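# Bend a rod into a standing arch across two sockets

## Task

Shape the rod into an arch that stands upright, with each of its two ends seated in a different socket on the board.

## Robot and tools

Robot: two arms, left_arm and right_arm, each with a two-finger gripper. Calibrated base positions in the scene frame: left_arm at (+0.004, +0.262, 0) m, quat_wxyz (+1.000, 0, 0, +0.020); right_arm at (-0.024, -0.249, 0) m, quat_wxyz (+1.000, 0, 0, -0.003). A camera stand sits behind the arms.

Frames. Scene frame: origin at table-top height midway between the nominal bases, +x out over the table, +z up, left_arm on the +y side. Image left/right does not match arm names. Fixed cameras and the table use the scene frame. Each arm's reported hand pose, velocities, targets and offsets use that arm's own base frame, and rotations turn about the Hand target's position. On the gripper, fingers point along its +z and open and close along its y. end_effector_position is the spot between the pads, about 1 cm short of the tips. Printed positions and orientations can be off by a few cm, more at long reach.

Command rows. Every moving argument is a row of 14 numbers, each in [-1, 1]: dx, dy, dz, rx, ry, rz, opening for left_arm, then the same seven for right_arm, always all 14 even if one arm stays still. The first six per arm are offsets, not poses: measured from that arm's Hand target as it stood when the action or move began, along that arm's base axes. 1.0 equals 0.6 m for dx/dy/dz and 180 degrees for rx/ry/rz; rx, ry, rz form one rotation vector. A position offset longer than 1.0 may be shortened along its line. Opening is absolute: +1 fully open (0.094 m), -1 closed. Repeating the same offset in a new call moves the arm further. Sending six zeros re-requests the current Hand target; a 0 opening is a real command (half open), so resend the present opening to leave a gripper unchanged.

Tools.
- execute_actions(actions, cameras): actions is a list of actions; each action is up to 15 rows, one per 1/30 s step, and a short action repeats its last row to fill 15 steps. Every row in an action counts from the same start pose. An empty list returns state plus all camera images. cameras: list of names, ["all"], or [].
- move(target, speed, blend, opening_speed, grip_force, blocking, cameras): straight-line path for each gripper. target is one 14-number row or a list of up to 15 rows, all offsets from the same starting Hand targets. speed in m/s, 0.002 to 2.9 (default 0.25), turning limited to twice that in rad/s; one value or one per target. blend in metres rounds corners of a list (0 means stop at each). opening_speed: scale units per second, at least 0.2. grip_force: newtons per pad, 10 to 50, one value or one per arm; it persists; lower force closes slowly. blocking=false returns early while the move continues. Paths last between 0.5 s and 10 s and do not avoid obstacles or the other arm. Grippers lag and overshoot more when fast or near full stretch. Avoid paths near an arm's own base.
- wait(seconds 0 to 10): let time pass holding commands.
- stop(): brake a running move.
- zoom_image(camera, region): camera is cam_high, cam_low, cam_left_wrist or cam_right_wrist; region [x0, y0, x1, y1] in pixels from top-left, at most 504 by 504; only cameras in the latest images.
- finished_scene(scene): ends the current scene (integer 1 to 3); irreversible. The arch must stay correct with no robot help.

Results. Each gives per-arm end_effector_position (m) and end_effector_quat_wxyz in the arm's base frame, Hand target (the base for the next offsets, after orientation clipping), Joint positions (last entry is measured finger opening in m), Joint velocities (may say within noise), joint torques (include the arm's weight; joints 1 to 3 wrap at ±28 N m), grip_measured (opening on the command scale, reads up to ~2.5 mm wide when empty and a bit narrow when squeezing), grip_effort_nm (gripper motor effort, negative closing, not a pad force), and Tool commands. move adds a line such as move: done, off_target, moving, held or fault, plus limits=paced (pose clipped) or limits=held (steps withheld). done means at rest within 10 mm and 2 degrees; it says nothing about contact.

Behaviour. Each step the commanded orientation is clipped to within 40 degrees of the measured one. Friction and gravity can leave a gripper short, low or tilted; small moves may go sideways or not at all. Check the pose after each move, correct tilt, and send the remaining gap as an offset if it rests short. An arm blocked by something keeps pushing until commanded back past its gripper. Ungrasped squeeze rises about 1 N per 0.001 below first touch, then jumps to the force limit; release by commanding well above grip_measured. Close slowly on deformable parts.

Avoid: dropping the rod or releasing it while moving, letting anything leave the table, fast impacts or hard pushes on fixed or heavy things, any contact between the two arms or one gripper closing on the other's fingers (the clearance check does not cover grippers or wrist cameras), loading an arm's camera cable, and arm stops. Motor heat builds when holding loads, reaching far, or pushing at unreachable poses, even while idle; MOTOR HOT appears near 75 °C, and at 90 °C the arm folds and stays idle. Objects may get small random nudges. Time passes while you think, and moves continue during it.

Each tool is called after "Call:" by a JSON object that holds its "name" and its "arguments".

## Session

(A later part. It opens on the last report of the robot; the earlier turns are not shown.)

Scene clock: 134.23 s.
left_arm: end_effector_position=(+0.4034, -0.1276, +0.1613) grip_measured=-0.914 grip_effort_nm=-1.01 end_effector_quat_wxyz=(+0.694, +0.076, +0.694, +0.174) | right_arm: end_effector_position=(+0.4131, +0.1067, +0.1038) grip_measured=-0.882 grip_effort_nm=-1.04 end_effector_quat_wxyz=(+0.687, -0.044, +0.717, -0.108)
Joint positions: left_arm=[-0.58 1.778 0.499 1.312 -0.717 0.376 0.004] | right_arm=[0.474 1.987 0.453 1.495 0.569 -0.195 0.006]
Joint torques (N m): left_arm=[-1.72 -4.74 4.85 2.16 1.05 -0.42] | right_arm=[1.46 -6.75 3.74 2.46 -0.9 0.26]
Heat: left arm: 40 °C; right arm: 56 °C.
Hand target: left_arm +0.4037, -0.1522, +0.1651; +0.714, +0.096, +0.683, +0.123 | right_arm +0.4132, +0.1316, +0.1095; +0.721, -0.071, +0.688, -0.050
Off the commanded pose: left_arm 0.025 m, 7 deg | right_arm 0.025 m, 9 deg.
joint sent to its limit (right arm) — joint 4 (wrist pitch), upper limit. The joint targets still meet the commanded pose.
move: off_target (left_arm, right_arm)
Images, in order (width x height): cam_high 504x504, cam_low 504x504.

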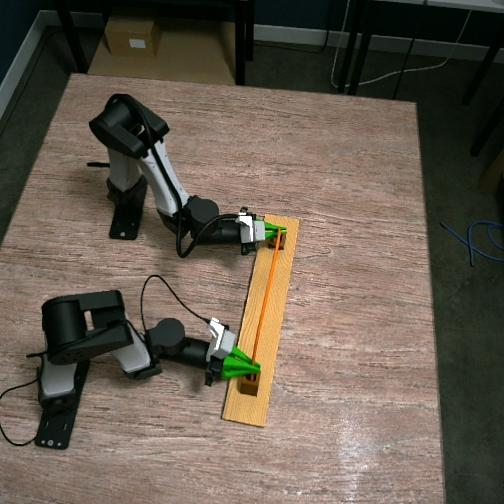

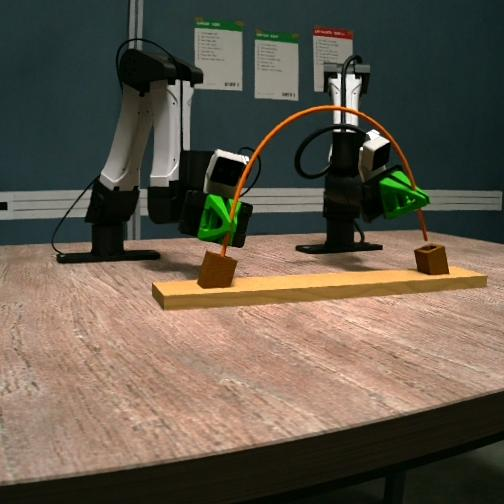

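Call:
{"name": "move", "arguments": {"target": [0,0.022,-0.01,0,0,0,-1,0,0,0,0,0,0,-1], "speed": 0.06, "cameras": ["cam_low"]}}

Call:
{"name": "zoom_image", "arguments": {"camera": "cam_low", "region": [390, 190, 470, 270]}}

Scene clock: 136.97 s.
left_arm: end_effector_position=(+0.4027, -0.1196, +0.1551) grip_measured=-0.914 grip_effort_nm=-1.01 end_effector_quat_wxyz=(+0.695, +0.081, +0.694, +0.170) | right_arm: end_effector_position=(+0.4131, +0.1067, +0.1038) grip_measured=-0.882 grip_effort_nm=-1.04 end_effector_quat_wxyz=(+0.687, -0.044, +0.717, -0.108)
Joint positions: left_arm=[-0.551 1.79 0.468 1.353 -0.675 0.376 0.004] | right_arm=[0.474 1.987 0.453 1.495 0.569 -0.195 0.006]
Joint torques (N m): left_arm=[-0.76 -4.83 4.44 2.2 1.03 -0.46] | right_arm=[1.46 -6.76 3.75 2.46 -0.9 0.26]
Heat: left arm: 39 °C; right arm: 57 °C.
Hand target: left_arm +0.4037, -0.1390, +0.1591; +0.714, +0.096, +0.683, +0.123 | right_arm +0.4132, +0.1316, +0.1095; +0.721, -0.071, +0.688, -0.050
Off the commanded pose: left_arm 0.020 m, 6 deg | right_arm 0.025 m, 9 deg.
joint sent to its limit (right arm) — joint 4 (wrist pitch), upper limit. The joint targets still meet the commanded pose.
move: off_target (left_arm, right_arm)
Images, in order (width x height): cam_low 504x504.

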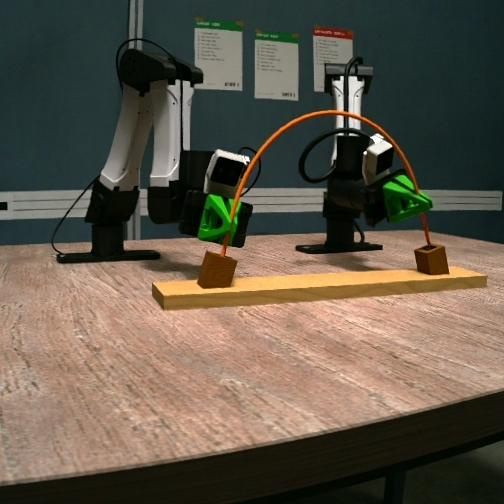

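Scaled by 6.300 from the camera's 504x504 image, which has a finer 720x720 frame.

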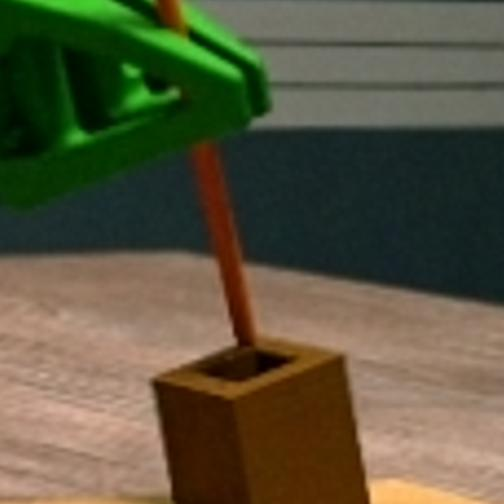

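Call:
{"name": "move", "arguments": {"target": [0,0.006,-0.013,0,0,0,-1,0,0,0,0,0,0,-1], "speed": 0.05, "cameras": ["cam_low","cam_high"]}}

Call:
{"name": "zoom_image", "arguments": {"camera": "cam_low", "region": [410, 220, 450, 260]}}

Call:
{"name": "zoom_image", "arguments": {"camera": "cam_high", "region": [230, 190, 330, 290]}}

Scene clock: 140.77 s.
left_arm: end_effector_position=(+0.4030, -0.1185, +0.1550) grip_measured=-0.914 grip_effort_nm=-1.01 end_effector_quat_wxyz=(+0.706, +0.076, +0.685, +0.163) | right_arm: end_effector_position=(+0.4132, +0.1071, +0.1038) grip_measured=-0.882 grip_effort_nm=-1.04 end_effector_quat_wxyz=(+0.687, -0.044, +0.717, -0.107)
Joint positions: left_arm=[-0.542 1.823 0.46 1.427 -0.658 0.376 0.004] | right_arm=[0.474 1.987 0.453 1.495 0.566 -0.195 0.006]
Joint torques (N m): left_arm=[-0.47 -4.42 3.93 1.95 0.97 -0.47] | right_arm=[1.46 -6.74 3.77 2.47 -0.88 0.26]
Heat: left arm: 39 °C; right arm: 57 °C.
Hand target: left_arm +0.4037, -0.1354, +0.1513; +0.714, +0.096, +0.683, +0.123 | right_arm +0.4132, +0.1315, +0.1095; +0.721, -0.071, +0.688, -0.050
Off the commanded pose: left_arm 0.017 m, 5 deg | right_arm 0.025 m, 9 deg.
joint sent to its limit (right arm) — joint 4 (wrist pitch), upper limit. The joint targets still meet the commanded pose.
move: off_target (left_arm, right_arm)
Images, in order (width x height): cam_high 504x504, cam_low 504x504.

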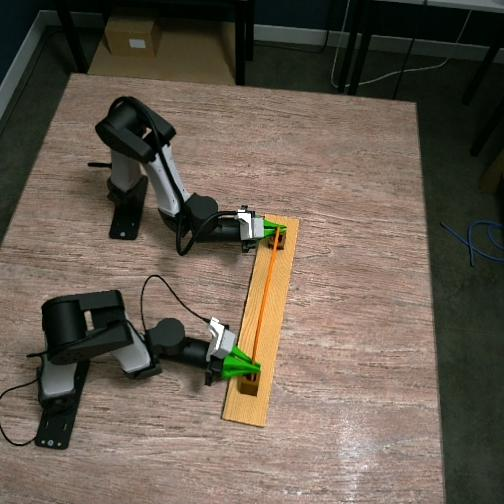

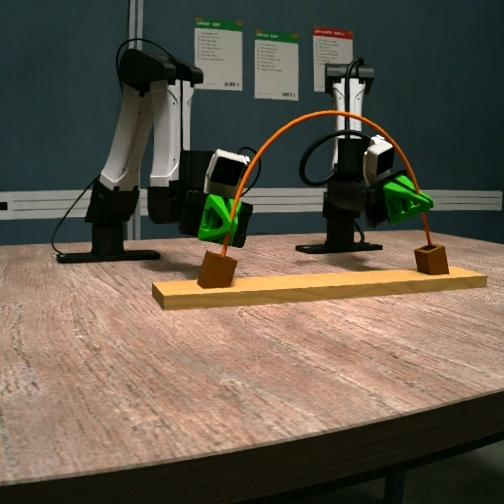

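Scaled by 12.600 from the camera's 504x504 image, which has a finer 720x720 frame.

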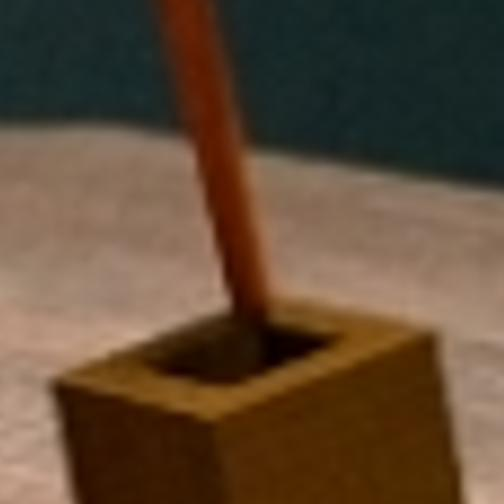

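Scaled by 5.040 from the camera's 504x504 image, which has a finer 720x720 frame.

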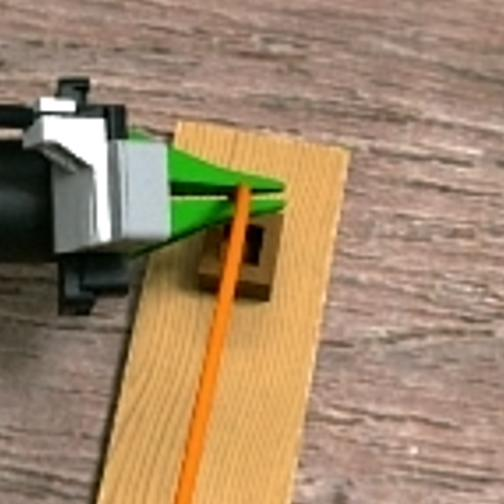

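Call:
{"name": "move", "arguments": {"target": [[0,0,0.018,0,0,0,-1,0,0,0,0,0,0,-1],[0.015,-0.003,0.018,0,0,0,-1,0,0,0,0,0,0,-1]], "speed": 0.06, "cameras": ["cam_low","cam_high"]}}

Call:
{"name": "zoom_image", "arguments": {"camera": "cam_low", "region": [410, 220, 450, 260]}}

Call:
{"name": "zoom_image", "arguments": {"camera": "cam_high", "region": [230, 190, 330, 290]}}

Scene clock: 143.50 s.
left_arm: end_effector_position=(+0.4075, -0.1181, +0.1553) grip_measured=-0.914 grip_effort_nm=-1.00 end_effector_quat_wxyz=(+0.701, +0.081, +0.689, +0.165) | right_arm: end_effector_position=(+0.4132, +0.1073, +0.1038) grip_measured=-0.882 grip_effort_nm=-1.04 end_effector_quat_wxyz=(+0.687, -0.045, +0.717, -0.107)
Joint positions: left_arm=[-0.531 1.811 0.475 1.382 -0.644 0.376 0.004] | right_arm=[0.474 1.987 0.453 1.495 0.565 -0.195 0.006]
Joint torques (N m): left_arm=[-0.5 -6.05 6.34 1.69 0.95 -0.45] | right_arm=[1.43 -6.72 3.78 2.47 -0.88 0.26]
Heat: left arm: 39 °C; right arm: 58 °C.
Hand target: left_arm +0.4127, -0.1373, +0.1620; +0.714, +0.096, +0.683, +0.123 | right_arm +0.4132, +0.1315, +0.1095; +0.721, -0.071, +0.688, -0.050
Off the commanded pose: left_arm 0.021 m, 5 deg | right_arm 0.025 m, 9 deg.
joint sent to its limit (right arm) — joint 4 (wrist pitch), upper limit. The joint targets still meet the commanded pose.
move: off_target (left_arm, right_arm)
Images, in order (width x height): cam_high 504x504, cam_low 504x504.

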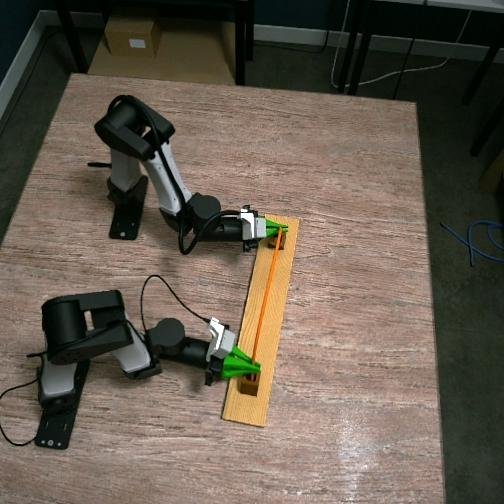

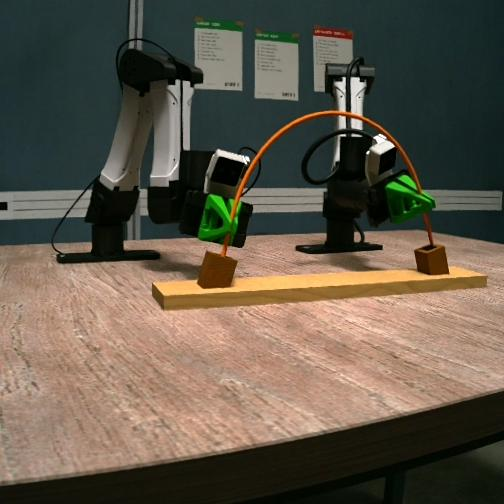

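Scaled by 12.600 from the camera's 504x504 image, which has a finer 720x720 frame.

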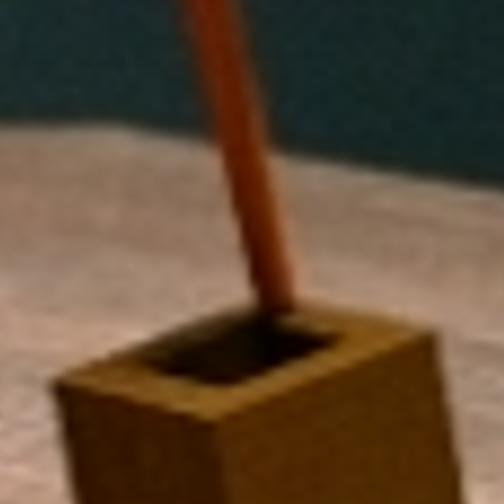

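Scaled by 5.040 from the camera's 504x504 image, which has a finer 720x720 frame.

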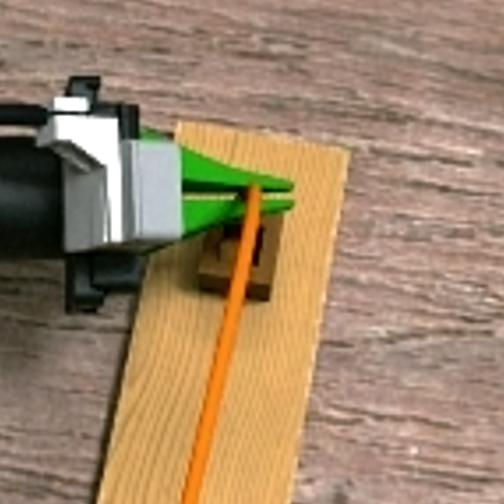

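Call:
{"name": "move", "arguments": {"target": [[0,-0.005,0.012,0,0,0,-1,0,0,0,0,0,0,-1],[-0.003,-0.022,0.01,0,0,0,-1,0,0,0,0,0,0,-1]], "speed": 0.06, "cameras": ["cam_low","cam_high"]}}

Call:
{"name": "zoom_image", "arguments": {"camera": "cam_low", "region": [410, 220, 450, 260]}}

Call:
{"name": "zoom_image", "arguments": {"camera": "cam_high", "region": [230, 190, 330, 290]}}

Scene clock: 150.07 s.
left_arm: end_effector_position=(+0.4088, -0.1223, +0.1537) grip_measured=-0.914 grip_effort_nm=-1.01 end_effector_quat_wxyz=(+0.692, +0.085, +0.696, +0.171) | right_arm: end_effector_position=(+0.4132, +0.1073, +0.1038) grip_measured=-0.882 grip_effort_nm=-1.04 end_effector_quat_wxyz=(+0.687, -0.045, +0.717, -0.107)
Joint positions: left_arm=[-0.546 1.802 0.494 1.327 -0.666 0.376 0.004] | right_arm=[0.474 1.987 0.453 1.495 0.565 -0.195 0.006]
Joint torques (N m): left_arm=[-2.89 -6.68 7.06 1.86 0.76 -0.42] | right_arm=[1.43 -6.72 3.78 2.47 -0.87 0.26]
Heat: left arm: 39 °C; right arm: 59 °C.
Hand target: left_arm +0.4109, -0.1505, +0.1680; +0.714, +0.096, +0.683, +0.123 | right_arm +0.4132, +0.1315, +0.1095; +0.721, -0.071, +0.688, -0.050
Off the commanded pose: left_arm 0.032 m, 6 deg | right_arm 0.025 m, 9 deg.
joint sent to its limit (right arm) — joint 4 (wrist pitch), upper limit. The joint targets still meet the commanded pose.
move: off_target (left_arm, right_arm)
Images, in order (width x height): cam_high 504x504, cam_low 504x504.

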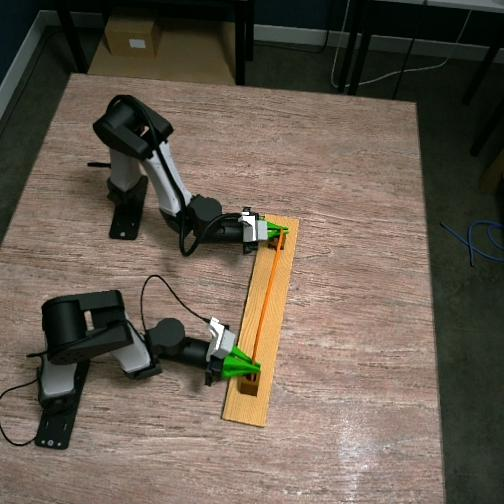

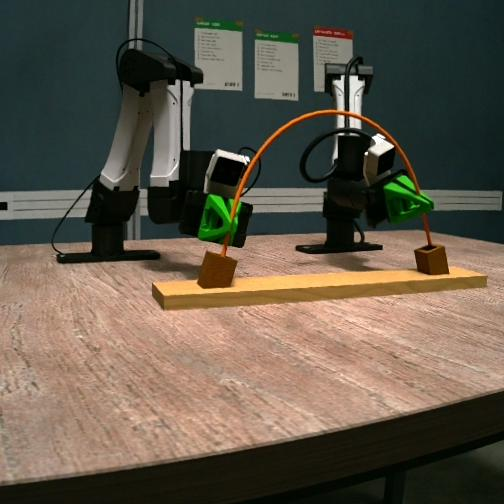

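Scaled by 12.600 from the camera's 504x504 image, which has a finer 720x720 frame.

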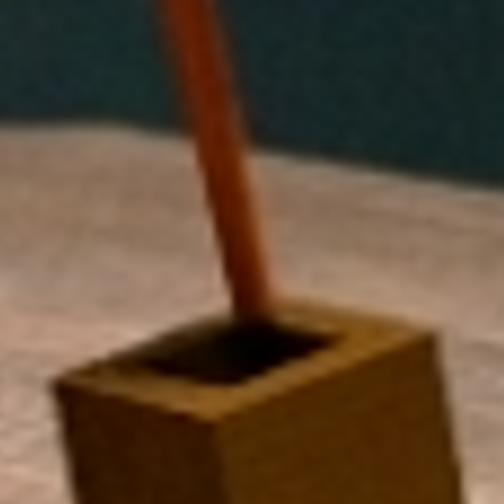

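Scaled by 5.040 from the camera's 504x504 image, which has a finer 720x720 frame.

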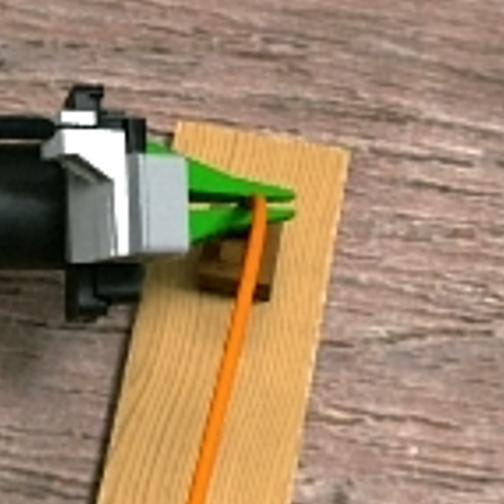

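Call:
{"name": "move", "arguments": {"target": [[-0.007,-0.004,0.0,0,0,0,-1,0,0,0,0,0,0,-1],[-0.007,0.002,-0.035,0,0,0,-1,0,0,0,0,0,0,-1]], "speed": 0.06, "cameras": ["cam_low","cam_high"]}}

Call:
{"name": "zoom_image", "arguments": {"camera": "cam_low", "region": [410, 220, 450, 260]}}

Call:
{"name": "zoom_image", "arguments": {"camera": "cam_high", "region": [230, 190, 330, 290]}}

Scene clock: 153.37 s.
left_arm: end_effector_position=(+0.4084, -0.1246, +0.1443) grip_measured=-0.915 grip_effort_nm=-1.01 end_effector_quat_wxyz=(+0.696, +0.077, +0.693, +0.171) | right_arm: end_effector_position=(+0.4132, +0.1073, +0.1038) grip_measured=-0.882 grip_effort_nm=-1.04 end_effector_quat_wxyz=(+0.687, -0.045, +0.717, -0.107)
Joint positions: left_arm=[-0.558 1.872 0.494 1.415 -0.689 0.375 0.004] | right_arm=[0.474 1.987 0.453 1.495 0.565 -0.195 0.006]
Joint torques (N m): left_arm=[-2.24 -5.16 4.07 2.15 0.95 -0.44] | right_arm=[1.43 -6.74 3.78 2.47 -0.87 0.26]
Heat: left arm: 39 °C; right arm: 59 °C.
Hand target: left_arm +0.4067, -0.1491, +0.1470; +0.714, +0.096, +0.683, +0.123 | right_arm +0.4132, +0.1315, +0.1095; +0.721, -0.071, +0.688, -0.050
Off the commanded pose: left_arm 0.025 m, 6 deg | right_arm 0.025 m, 9 deg.
joint sent to its limit (right arm) — joint 4 (wrist pitch), upper limit. The joint targets still meet the commanded pose.
move: off_target (left_arm, right_arm)
Images, in order (width x height): cam_high 504x504, cam_low 504x504.

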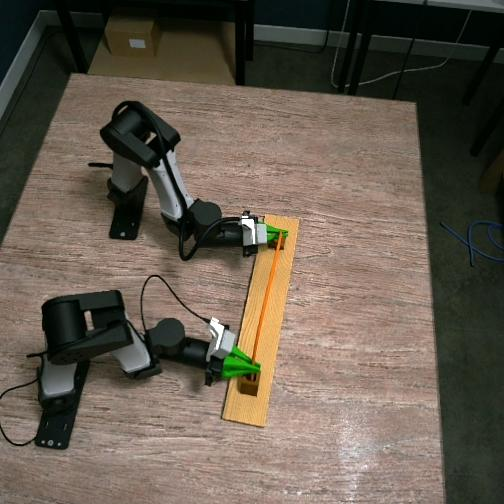

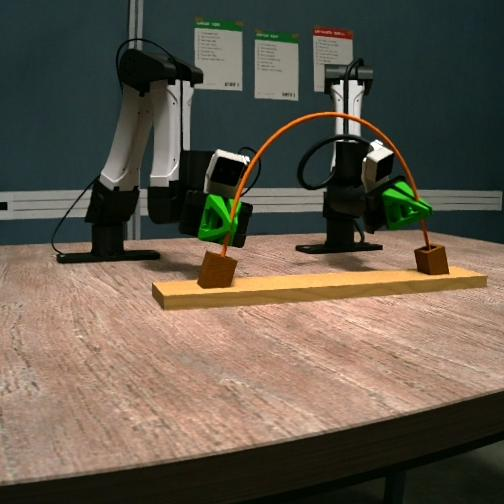

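Scaled by 12.600 from the camera's 504x504 image, which has a finer 720x720 frame.

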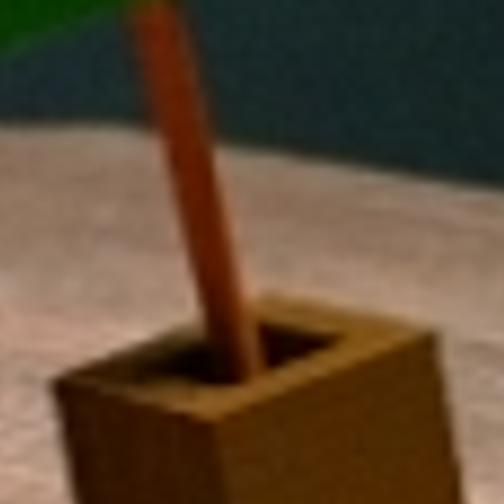

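Scaled by 5.040 from the camera's 504x504 image, which has a finer 720x720 frame.

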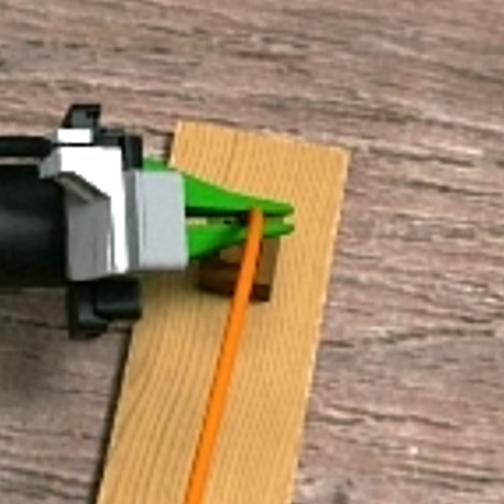

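It's in the hole. Continue down along the axis.

Call:
{"name": "move", "arguments": {"target": [0,0.015,-0.06,0,0,0,-1,0,-0.002,-0.01,0,0,0,-1], "speed": 0.06, "cameras": ["all"]}}

Call:
{"name": "zoom_image", "arguments": {"camera": "cam_low", "region": [410, 220, 450, 260]}}

Call:
{"name": "zoom_image", "arguments": {"camera": "cam_low", "region": [180, 210, 260, 290]}}

Call:
{"name": "zoom_image", "arguments": {"camera": "cam_high", "region": [190, 190, 330, 410]}}

Scene clock: 155.80 s.
left_arm: end_effector_position=(+0.4097, -0.1260, +0.1181) grip_measured=-0.915 grip_effort_nm=-1.00 end_effector_quat_wxyz=(+0.687, +0.087, +0.701, +0.171) | right_arm: end_effector_position=(+0.4133, +0.1062, +0.1020) grip_measured=-0.882 grip_effort_nm=-1.04 end_effector_quat_wxyz=(+0.686, -0.044, +0.719, -0.108)
Joint positions: left_arm=[-0.555 1.973 0.491 1.483 -0.676 0.368 0.004] | right_arm=[0.472 1.991 0.453 1.495 0.567 -0.195 0.006]
Joint torques (N m): left_arm=[-0.29 -1.81 1.76 2.87 0.99 -0.58] | right_arm=[1.39 -5.82 3.62 2.46 -0.89 0.34]
Heat: left arm: 39 °C; right arm: 60 °C.
Hand target: left_arm +0.4068, -0.1402, +0.1110; +0.714, +0.096, +0.683, +0.123 | right_arm +0.4132, +0.1303, +0.1034; +0.721, -0.071, +0.688, -0.050
Off the commanded pose: left_arm 0.016 m, 7 deg | right_arm 0.024 m, 9 deg.
joint sent to its limit (left arm) — joint 4 (wrist pitch), upper limit. The joint targets still meet the commanded pose.
joint sent to its limit (right arm) — joint 4 (wrist pitch), upper limit. The joint targets are off in orientation, not in position.
move: off_target (left_arm, right_arm)

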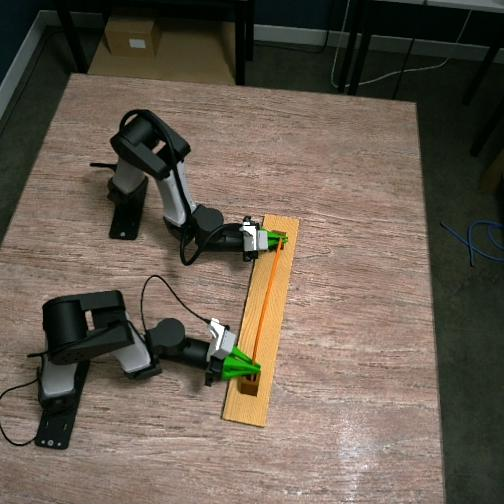

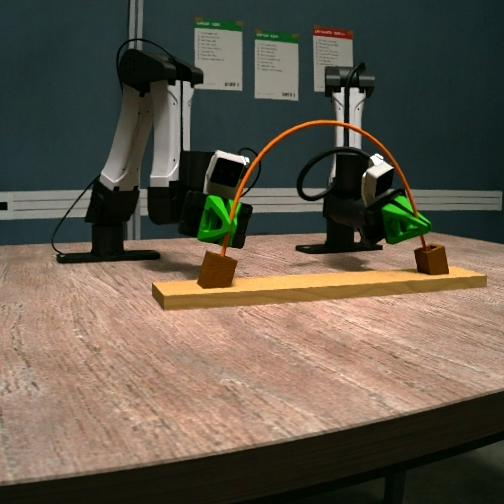

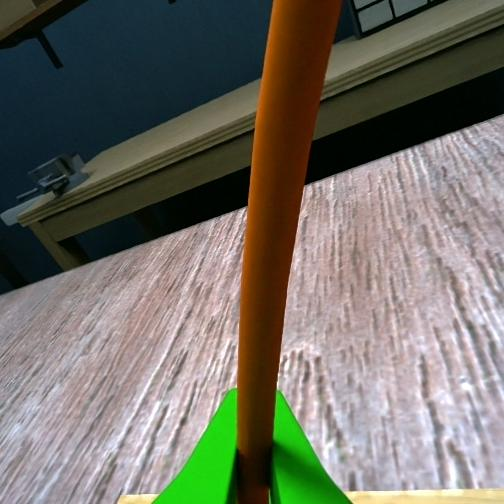

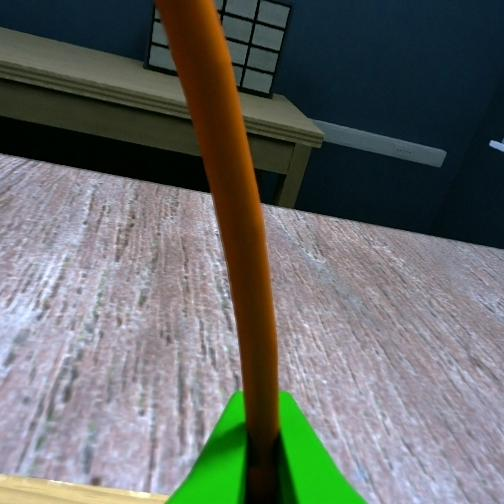

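Scaled by 12.600 from the camera's 504x504 image, which has a finer 720x720 frame.

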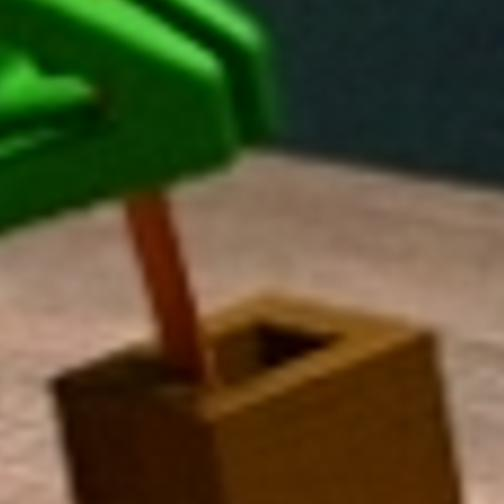

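Scaled by 6.300 from the camera's 504x504 image, which has a finer 720x720 frame.

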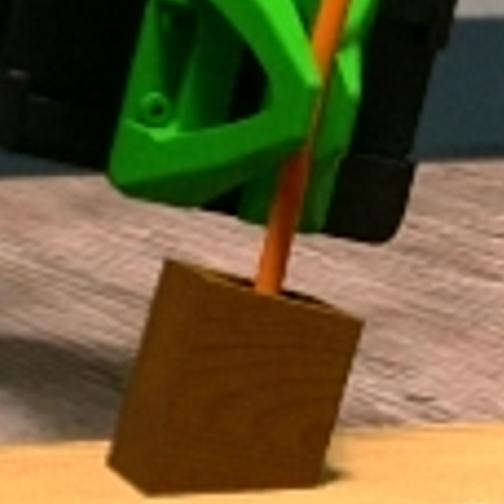

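Scaled by 2.291 from the camera's 504x504 image, which has a finer 720x720 frame.

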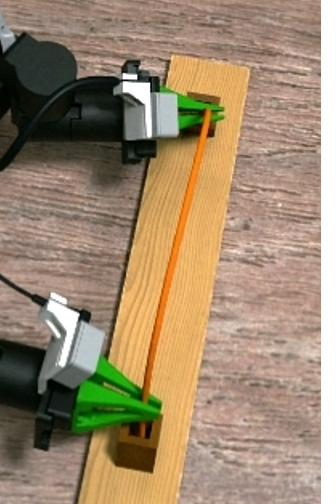

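Call:
{"name": "move", "arguments": {"target": [[0.005,0.02,0.01,0,0,0,-1,0,-0.035,0,0,0,0,-1],[0.005,0.02,0.01,0,0,0,-0.5,0,-0.035,0,0,0,0,-0.5]], "speed": 0.04, "opening_speed": 0.25, "cameras": ["all"]}}

Call:
{"name": "zoom_image", "arguments": {"camera": "cam_low", "region": [410, 220, 450, 260]}}

Call:
{"name": "zoom_image", "arguments": {"camera": "cam_high", "region": [190, 190, 330, 410]}}

Scene clock: 162.63 s.
left_arm: end_effector_position=(+0.4111, -0.1151, +0.1035) grip_measured=-0.501 grip_effort_nm=0.07 end_effector_quat_wxyz=(+0.675, +0.099, +0.713, +0.161) | right_arm: end_effector_position=(+0.4166, +0.1045, +0.0968) grip_measured=-0.502 grip_effort_nm=0.11 end_effector_quat_wxyz=(+0.684, -0.072, +0.723, -0.069)
Joint positions: left_arm=[-0.506 1.986 0.463 1.478 -0.603 0.347 0.023] | right_arm=[0.407 1.988 0.432 1.496 0.407 -0.177 0.023]
Joint torques (N m): left_arm=[-0.61 -4.88 2.73 2.98 0.71 -0.29] | right_arm=[0.59 -7.65 2.59 2.51 -0.13 0.17]
Heat: left arm: 38 °C; right arm: 60 °C.
Hand target: left_arm +0.4098, -0.1282, +0.1172; +0.714, +0.096, +0.682, +0.123 | right_arm +0.4133, +0.1093, +0.1036; +0.721, -0.071, +0.688, -0.050
Off the commanded pose: left_arm 0.019 m, 7 deg | right_arm 0.009 m, 6 deg.
joint sent to its limit (left arm) — joint 4 (wrist pitch), upper limit. The joint targets still meet the commanded pose.
joint sent to its limit (right arm) — joint 4 (wrist pitch), upper limit. The joint targets are off in orientation, not in position.
move: off_target (left_arm, right_arm); target 2's new opening was sent with right_arm's hand 0.009 m and 7 deg from that target

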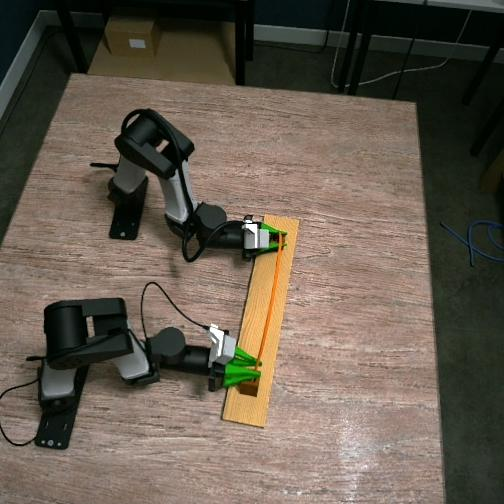

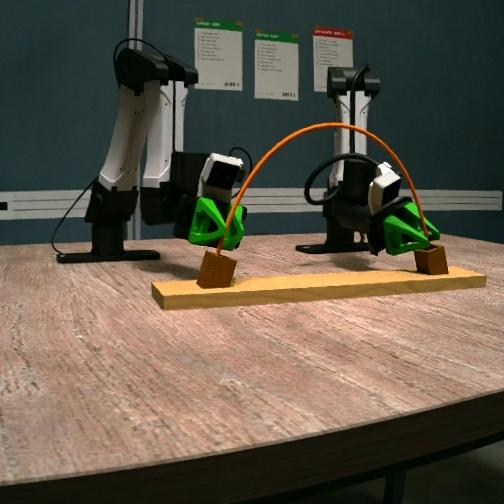

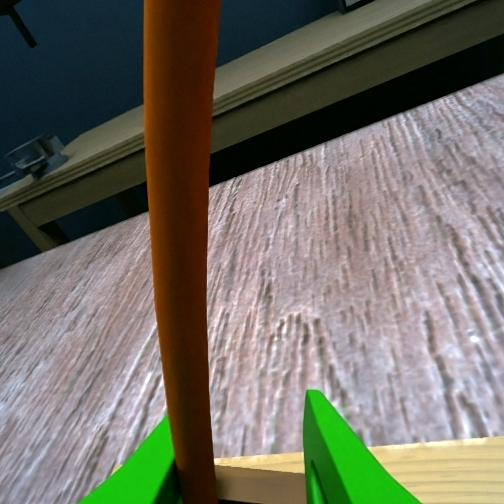

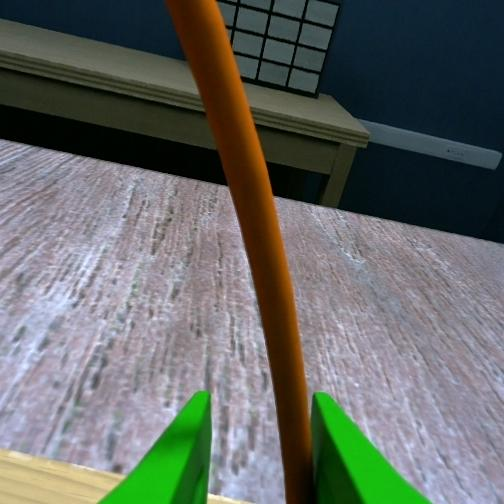

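Scaled by 12.600 from the camera's 504x504 image, which has a finer 720x720 frame.

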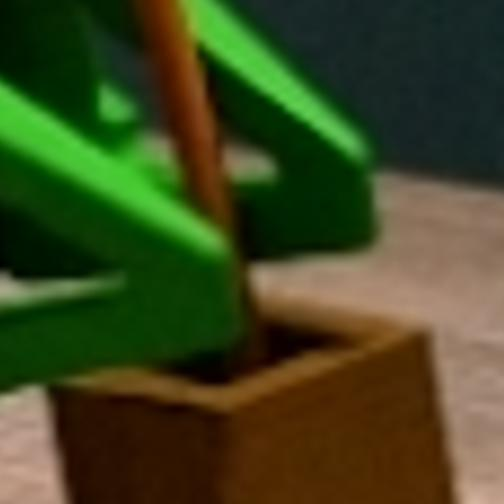

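Scaled by 2.291 from the camera's 504x504 image, which has a finer 720x720 frame.

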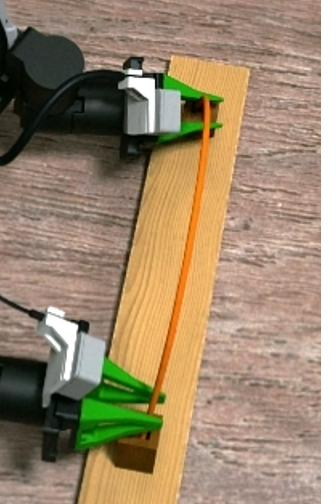

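Call:
{"name": "move", "arguments": {"target": [[0,0.012,0.004,0,0,0,-0.5,0,-0.012,0.004,0,0,0,-0.5],[-0.15,0.012,0.01,0,0,0,-0.5,-0.15,-0.012,0.01,0,0,0,-0.5]], "speed": 0.06, "cameras": ["all"]}}

Call:
{"name": "zoom_image", "arguments": {"camera": "cam_high", "region": [190, 190, 330, 410]}}

Scene clock: 167.50 s.
left_arm: end_effector_position=(+0.3205, -0.1206, +0.0932) grip_measured=-0.500 grip_effort_nm=0.01 end_effector_quat_wxyz=(+0.650, +0.140, +0.732, +0.146) | right_arm: end_effector_position=(+0.3251, +0.1016, +0.0920) grip_measured=-0.502 grip_effort_nm=0.11 end_effector_quat_wxyz=(+0.658, -0.091, +0.745, -0.066)
Joint positions: left_arm=[-0.707 1.78 0.153 1.476 -0.732 0.308 0.024] | right_arm=[0.57 1.746 0.102 1.496 0.544 -0.145 0.023]
Joint torques (N m): left_arm=[-0.36 -6.53 2.26 2.95 -0.08 -0.24] | right_arm=[0.79 -7.47 2.25 2.48 0.19 0.17]
Heat: left arm: 38 °C; right arm: 61 °C.
Hand target: left_arm +0.3197, -0.1210, +0.1231; +0.714, +0.096, +0.683, +0.123 | right_arm +0.3232, +0.1021, +0.1094; +0.721, -0.071, +0.688, -0.050
Off the commanded pose: left_arm 0.030 m, 11 deg | right_arm 0.018 m, 10 deg.
joint sent to its limit (left arm) — joint 4 (wrist pitch), upper limit. The joint targets are off in orientation, not in position.
joint sent to its limit (right arm) — joint 4 (wrist pitch), upper limit. The joint targets are off in orientation, not in position.
move: off_target (left_arm, right_arm)

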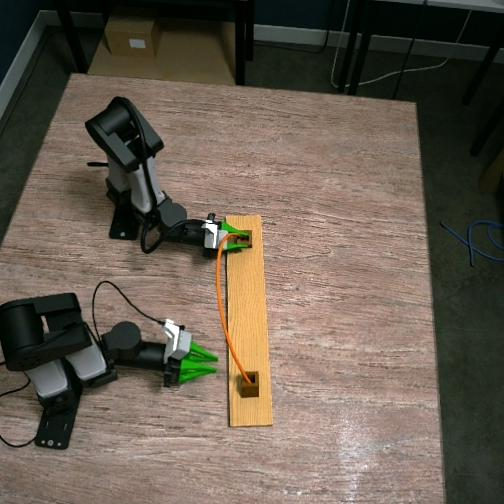

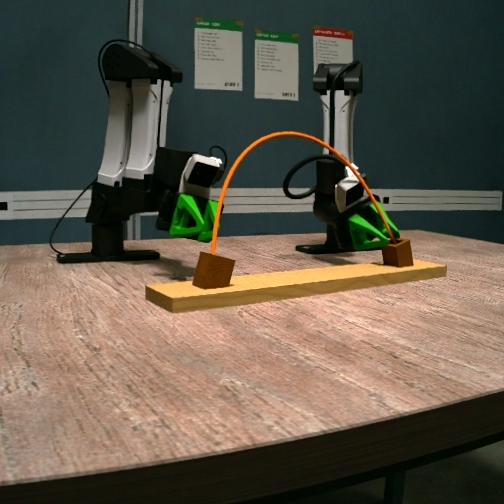

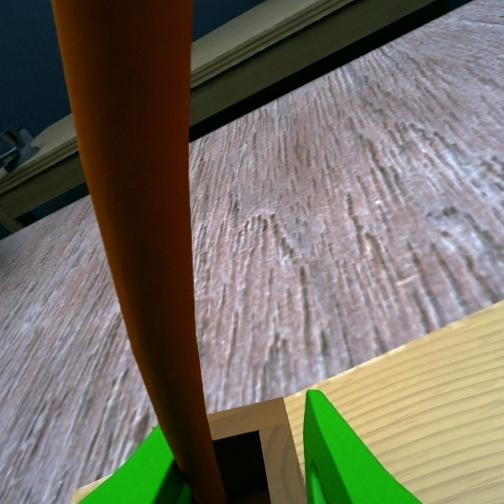

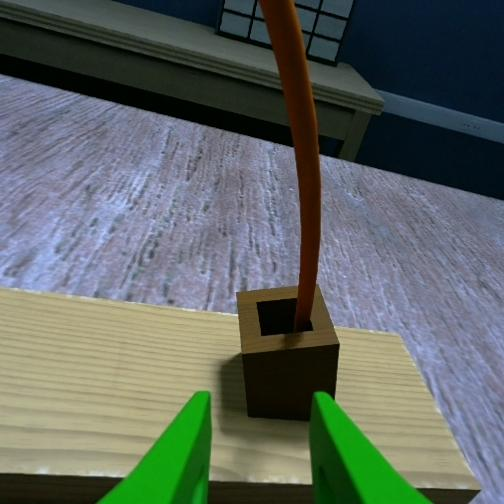

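Scaled by 2.291 from the camera's 504x504 image, which has a finer 720x720 frame.

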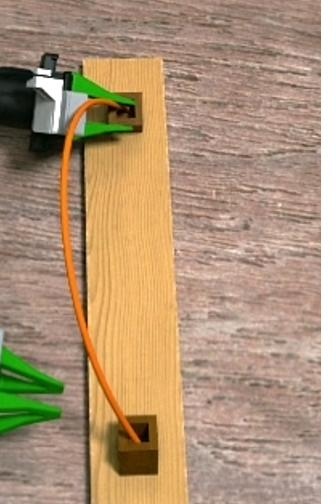

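Call:
{"name": "move", "arguments": {"target": [[0,0,0,0,0,0,-0.1,0,0,0,0,0,0,-0.5],[0.0,0,0.06,0,0,0,-0.1,-0.1,0,0.05,0,0,0,-0.5]], "speed": 0.06, "opening_speed": 0.5, "cameras": ["all"]}}

Call:
{"name": "zoom_image", "arguments": {"camera": "cam_high", "region": [190, 190, 330, 410]}}

Scene clock: 175.33 s.
left_arm: end_effector_position=(+0.3194, -0.1179, +0.1451) grip_measured=-0.101 grip_effort_nm=0.10 end_effector_quat_wxyz=(+0.699, +0.106, +0.695, +0.133) | right_arm: end_effector_position=(+0.2646, +0.1051, +0.1438) grip_measured=-0.502 grip_effort_nm=0.11 end_effector_quat_wxyz=(+0.683, -0.050, +0.725, -0.073)
Joint positions: left_arm=[-0.707 1.597 0.153 1.46 -0.743 0.351 0.042] | right_arm=[0.887 1.118 0.024 0.999 0.921 -0.099 0.023]
Joint torques (N m): left_arm=[-0.21 -5.29 4.6 2.01 0.19 -0.02] | right_arm=[-0.46 -2.65 5.23 1.57 0.01 0.17]
Heat: left arm: 37 °C; right arm: 60 °C.
Hand target: left_arm +0.3197, -0.1210, +0.1591; +0.714, +0.096, +0.683, +0.123 | right_arm +0.2632, +0.1020, +0.1395; +0.721, -0.071, +0.688, -0.051
Off the commanded pose: left_arm 0.014 m, 3 deg | right_arm 0.005 m, 7 deg.
joint sent to its limit (right arm) — joint 3 (elbow), lower limit, where the elbow is as bent as it goes. The joint targets are off in orientation, not in position.
move: off_target (left_arm, right_arm)

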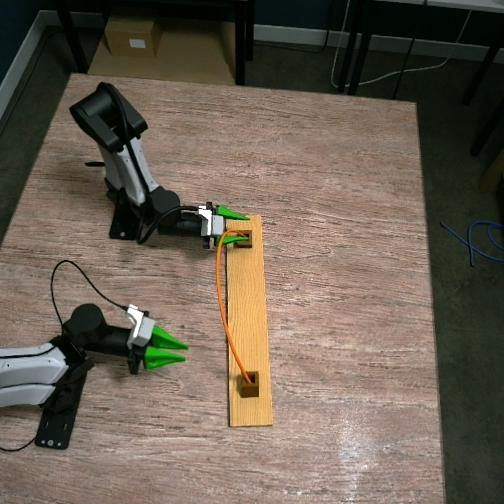

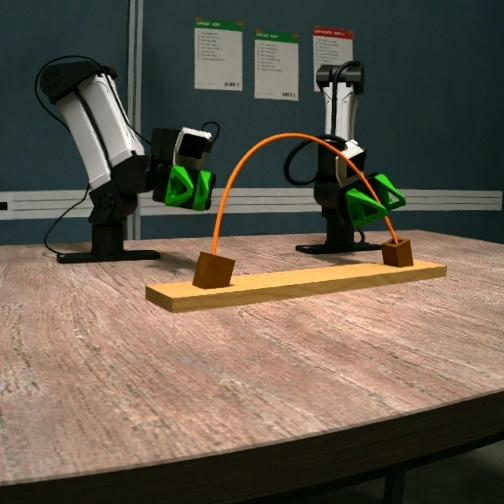

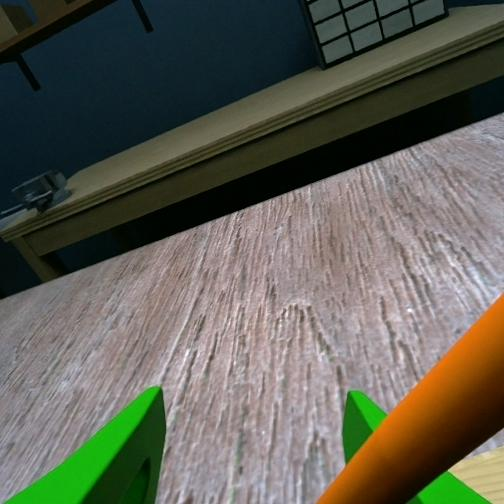

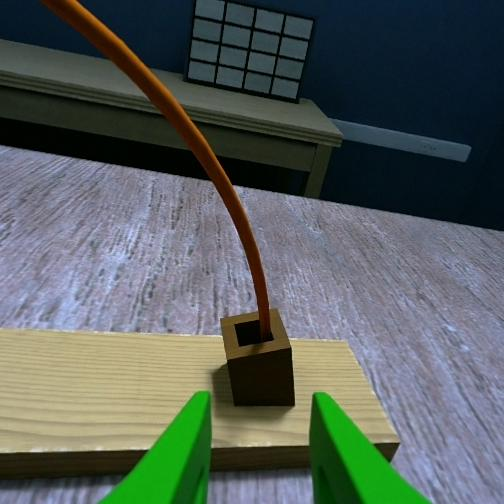

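Scaled by 2.291 from the camera's 504x504 image, which has a finer 720x720 frame.

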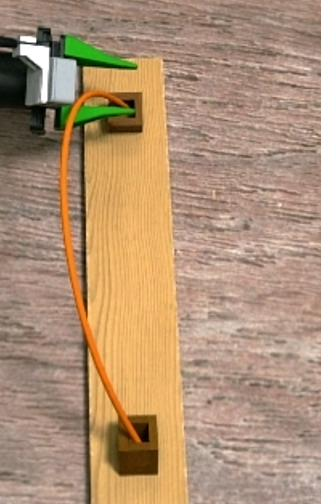

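Call:
{"name": "move", "arguments": {"target": [[-0.1,0.02,0,0,0,0,-0.1,0,0,0,0,0,0,-0.5],[-0.17,0.05,0,0,0,0,-0.1,0,0,0,0,0,0,-0.5]], "speed": 0.08, "blend": 0.01, "cameras": ["all"]}}

Call:
{"name": "zoom_image", "arguments": {"camera": "cam_high", "region": [190, 190, 330, 410]}}

Scene clock: 180.97 s.
left_arm: end_effector_position=(+0.2178, -0.0906, +0.1595) grip_measured=-0.101 grip_effort_nm=0.10 end_effector_quat_wxyz=(+0.678, +0.103, +0.715, +0.137) | right_arm: end_effector_position=(+0.2646, +0.1052, +0.1437) grip_measured=-0.502 grip_effort_nm=0.11 end_effector_quat_wxyz=(+0.683, -0.050, +0.725, -0.073)
Joint positions: left_arm=[-1.156 0.562 0.008 0.428 -1.211 0.225 0.042] | right_arm=[0.887 1.118 0.024 0.998 0.921 -0.099 0.023]
Joint torques (N m): left_arm=[0.46 0.59 6.17 1.71 0.2 -0.34] | right_arm=[-0.42 -2.4 5.24 1.6 0.03 0.17]
Heat: left arm: 37 °C; right arm: 59 °C.
Hand target: left_arm +0.2178, -0.0910, +0.1592; +0.714, +0.096, +0.683, +0.123 | right_arm +0.2636, +0.1026, +0.1399; +0.679, -0.050, +0.729, -0.071 (not the last commanded pose)
Off the commanded pose: left_arm 0.001 m, 6 deg | right_arm 0.005 m, 7 deg.
joint sent to its limit (left arm) — joint 3 (elbow), lower limit, where the elbow is as bent as it goes. The joint targets are off in orientation, not in position.
joint sent to its limit (right arm) — joint 3 (elbow), lower limit, where the elbow is as bent as it goes.
move: off_target (left_arm, right_arm)

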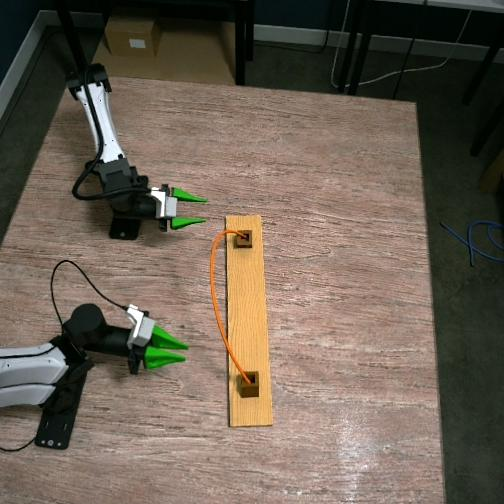

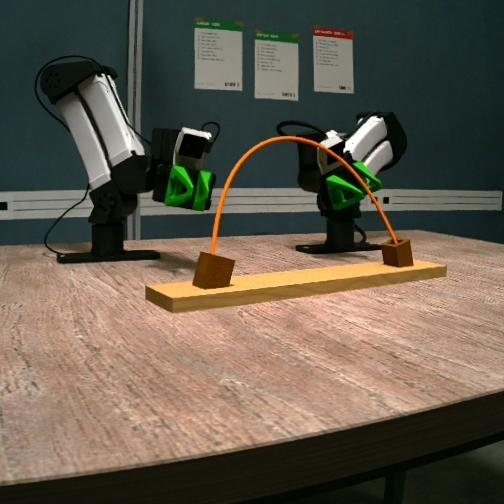

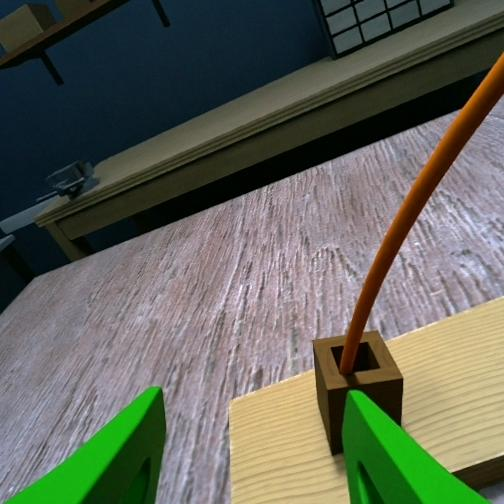

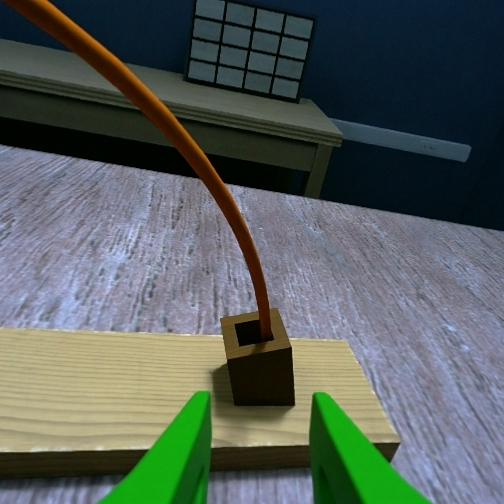

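Scaled by 2.291 from the camera's 504x504 image, which has a finer 720x720 frame.

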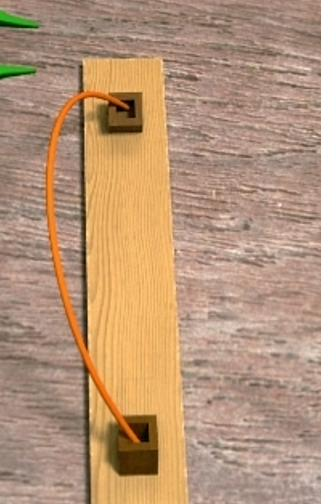

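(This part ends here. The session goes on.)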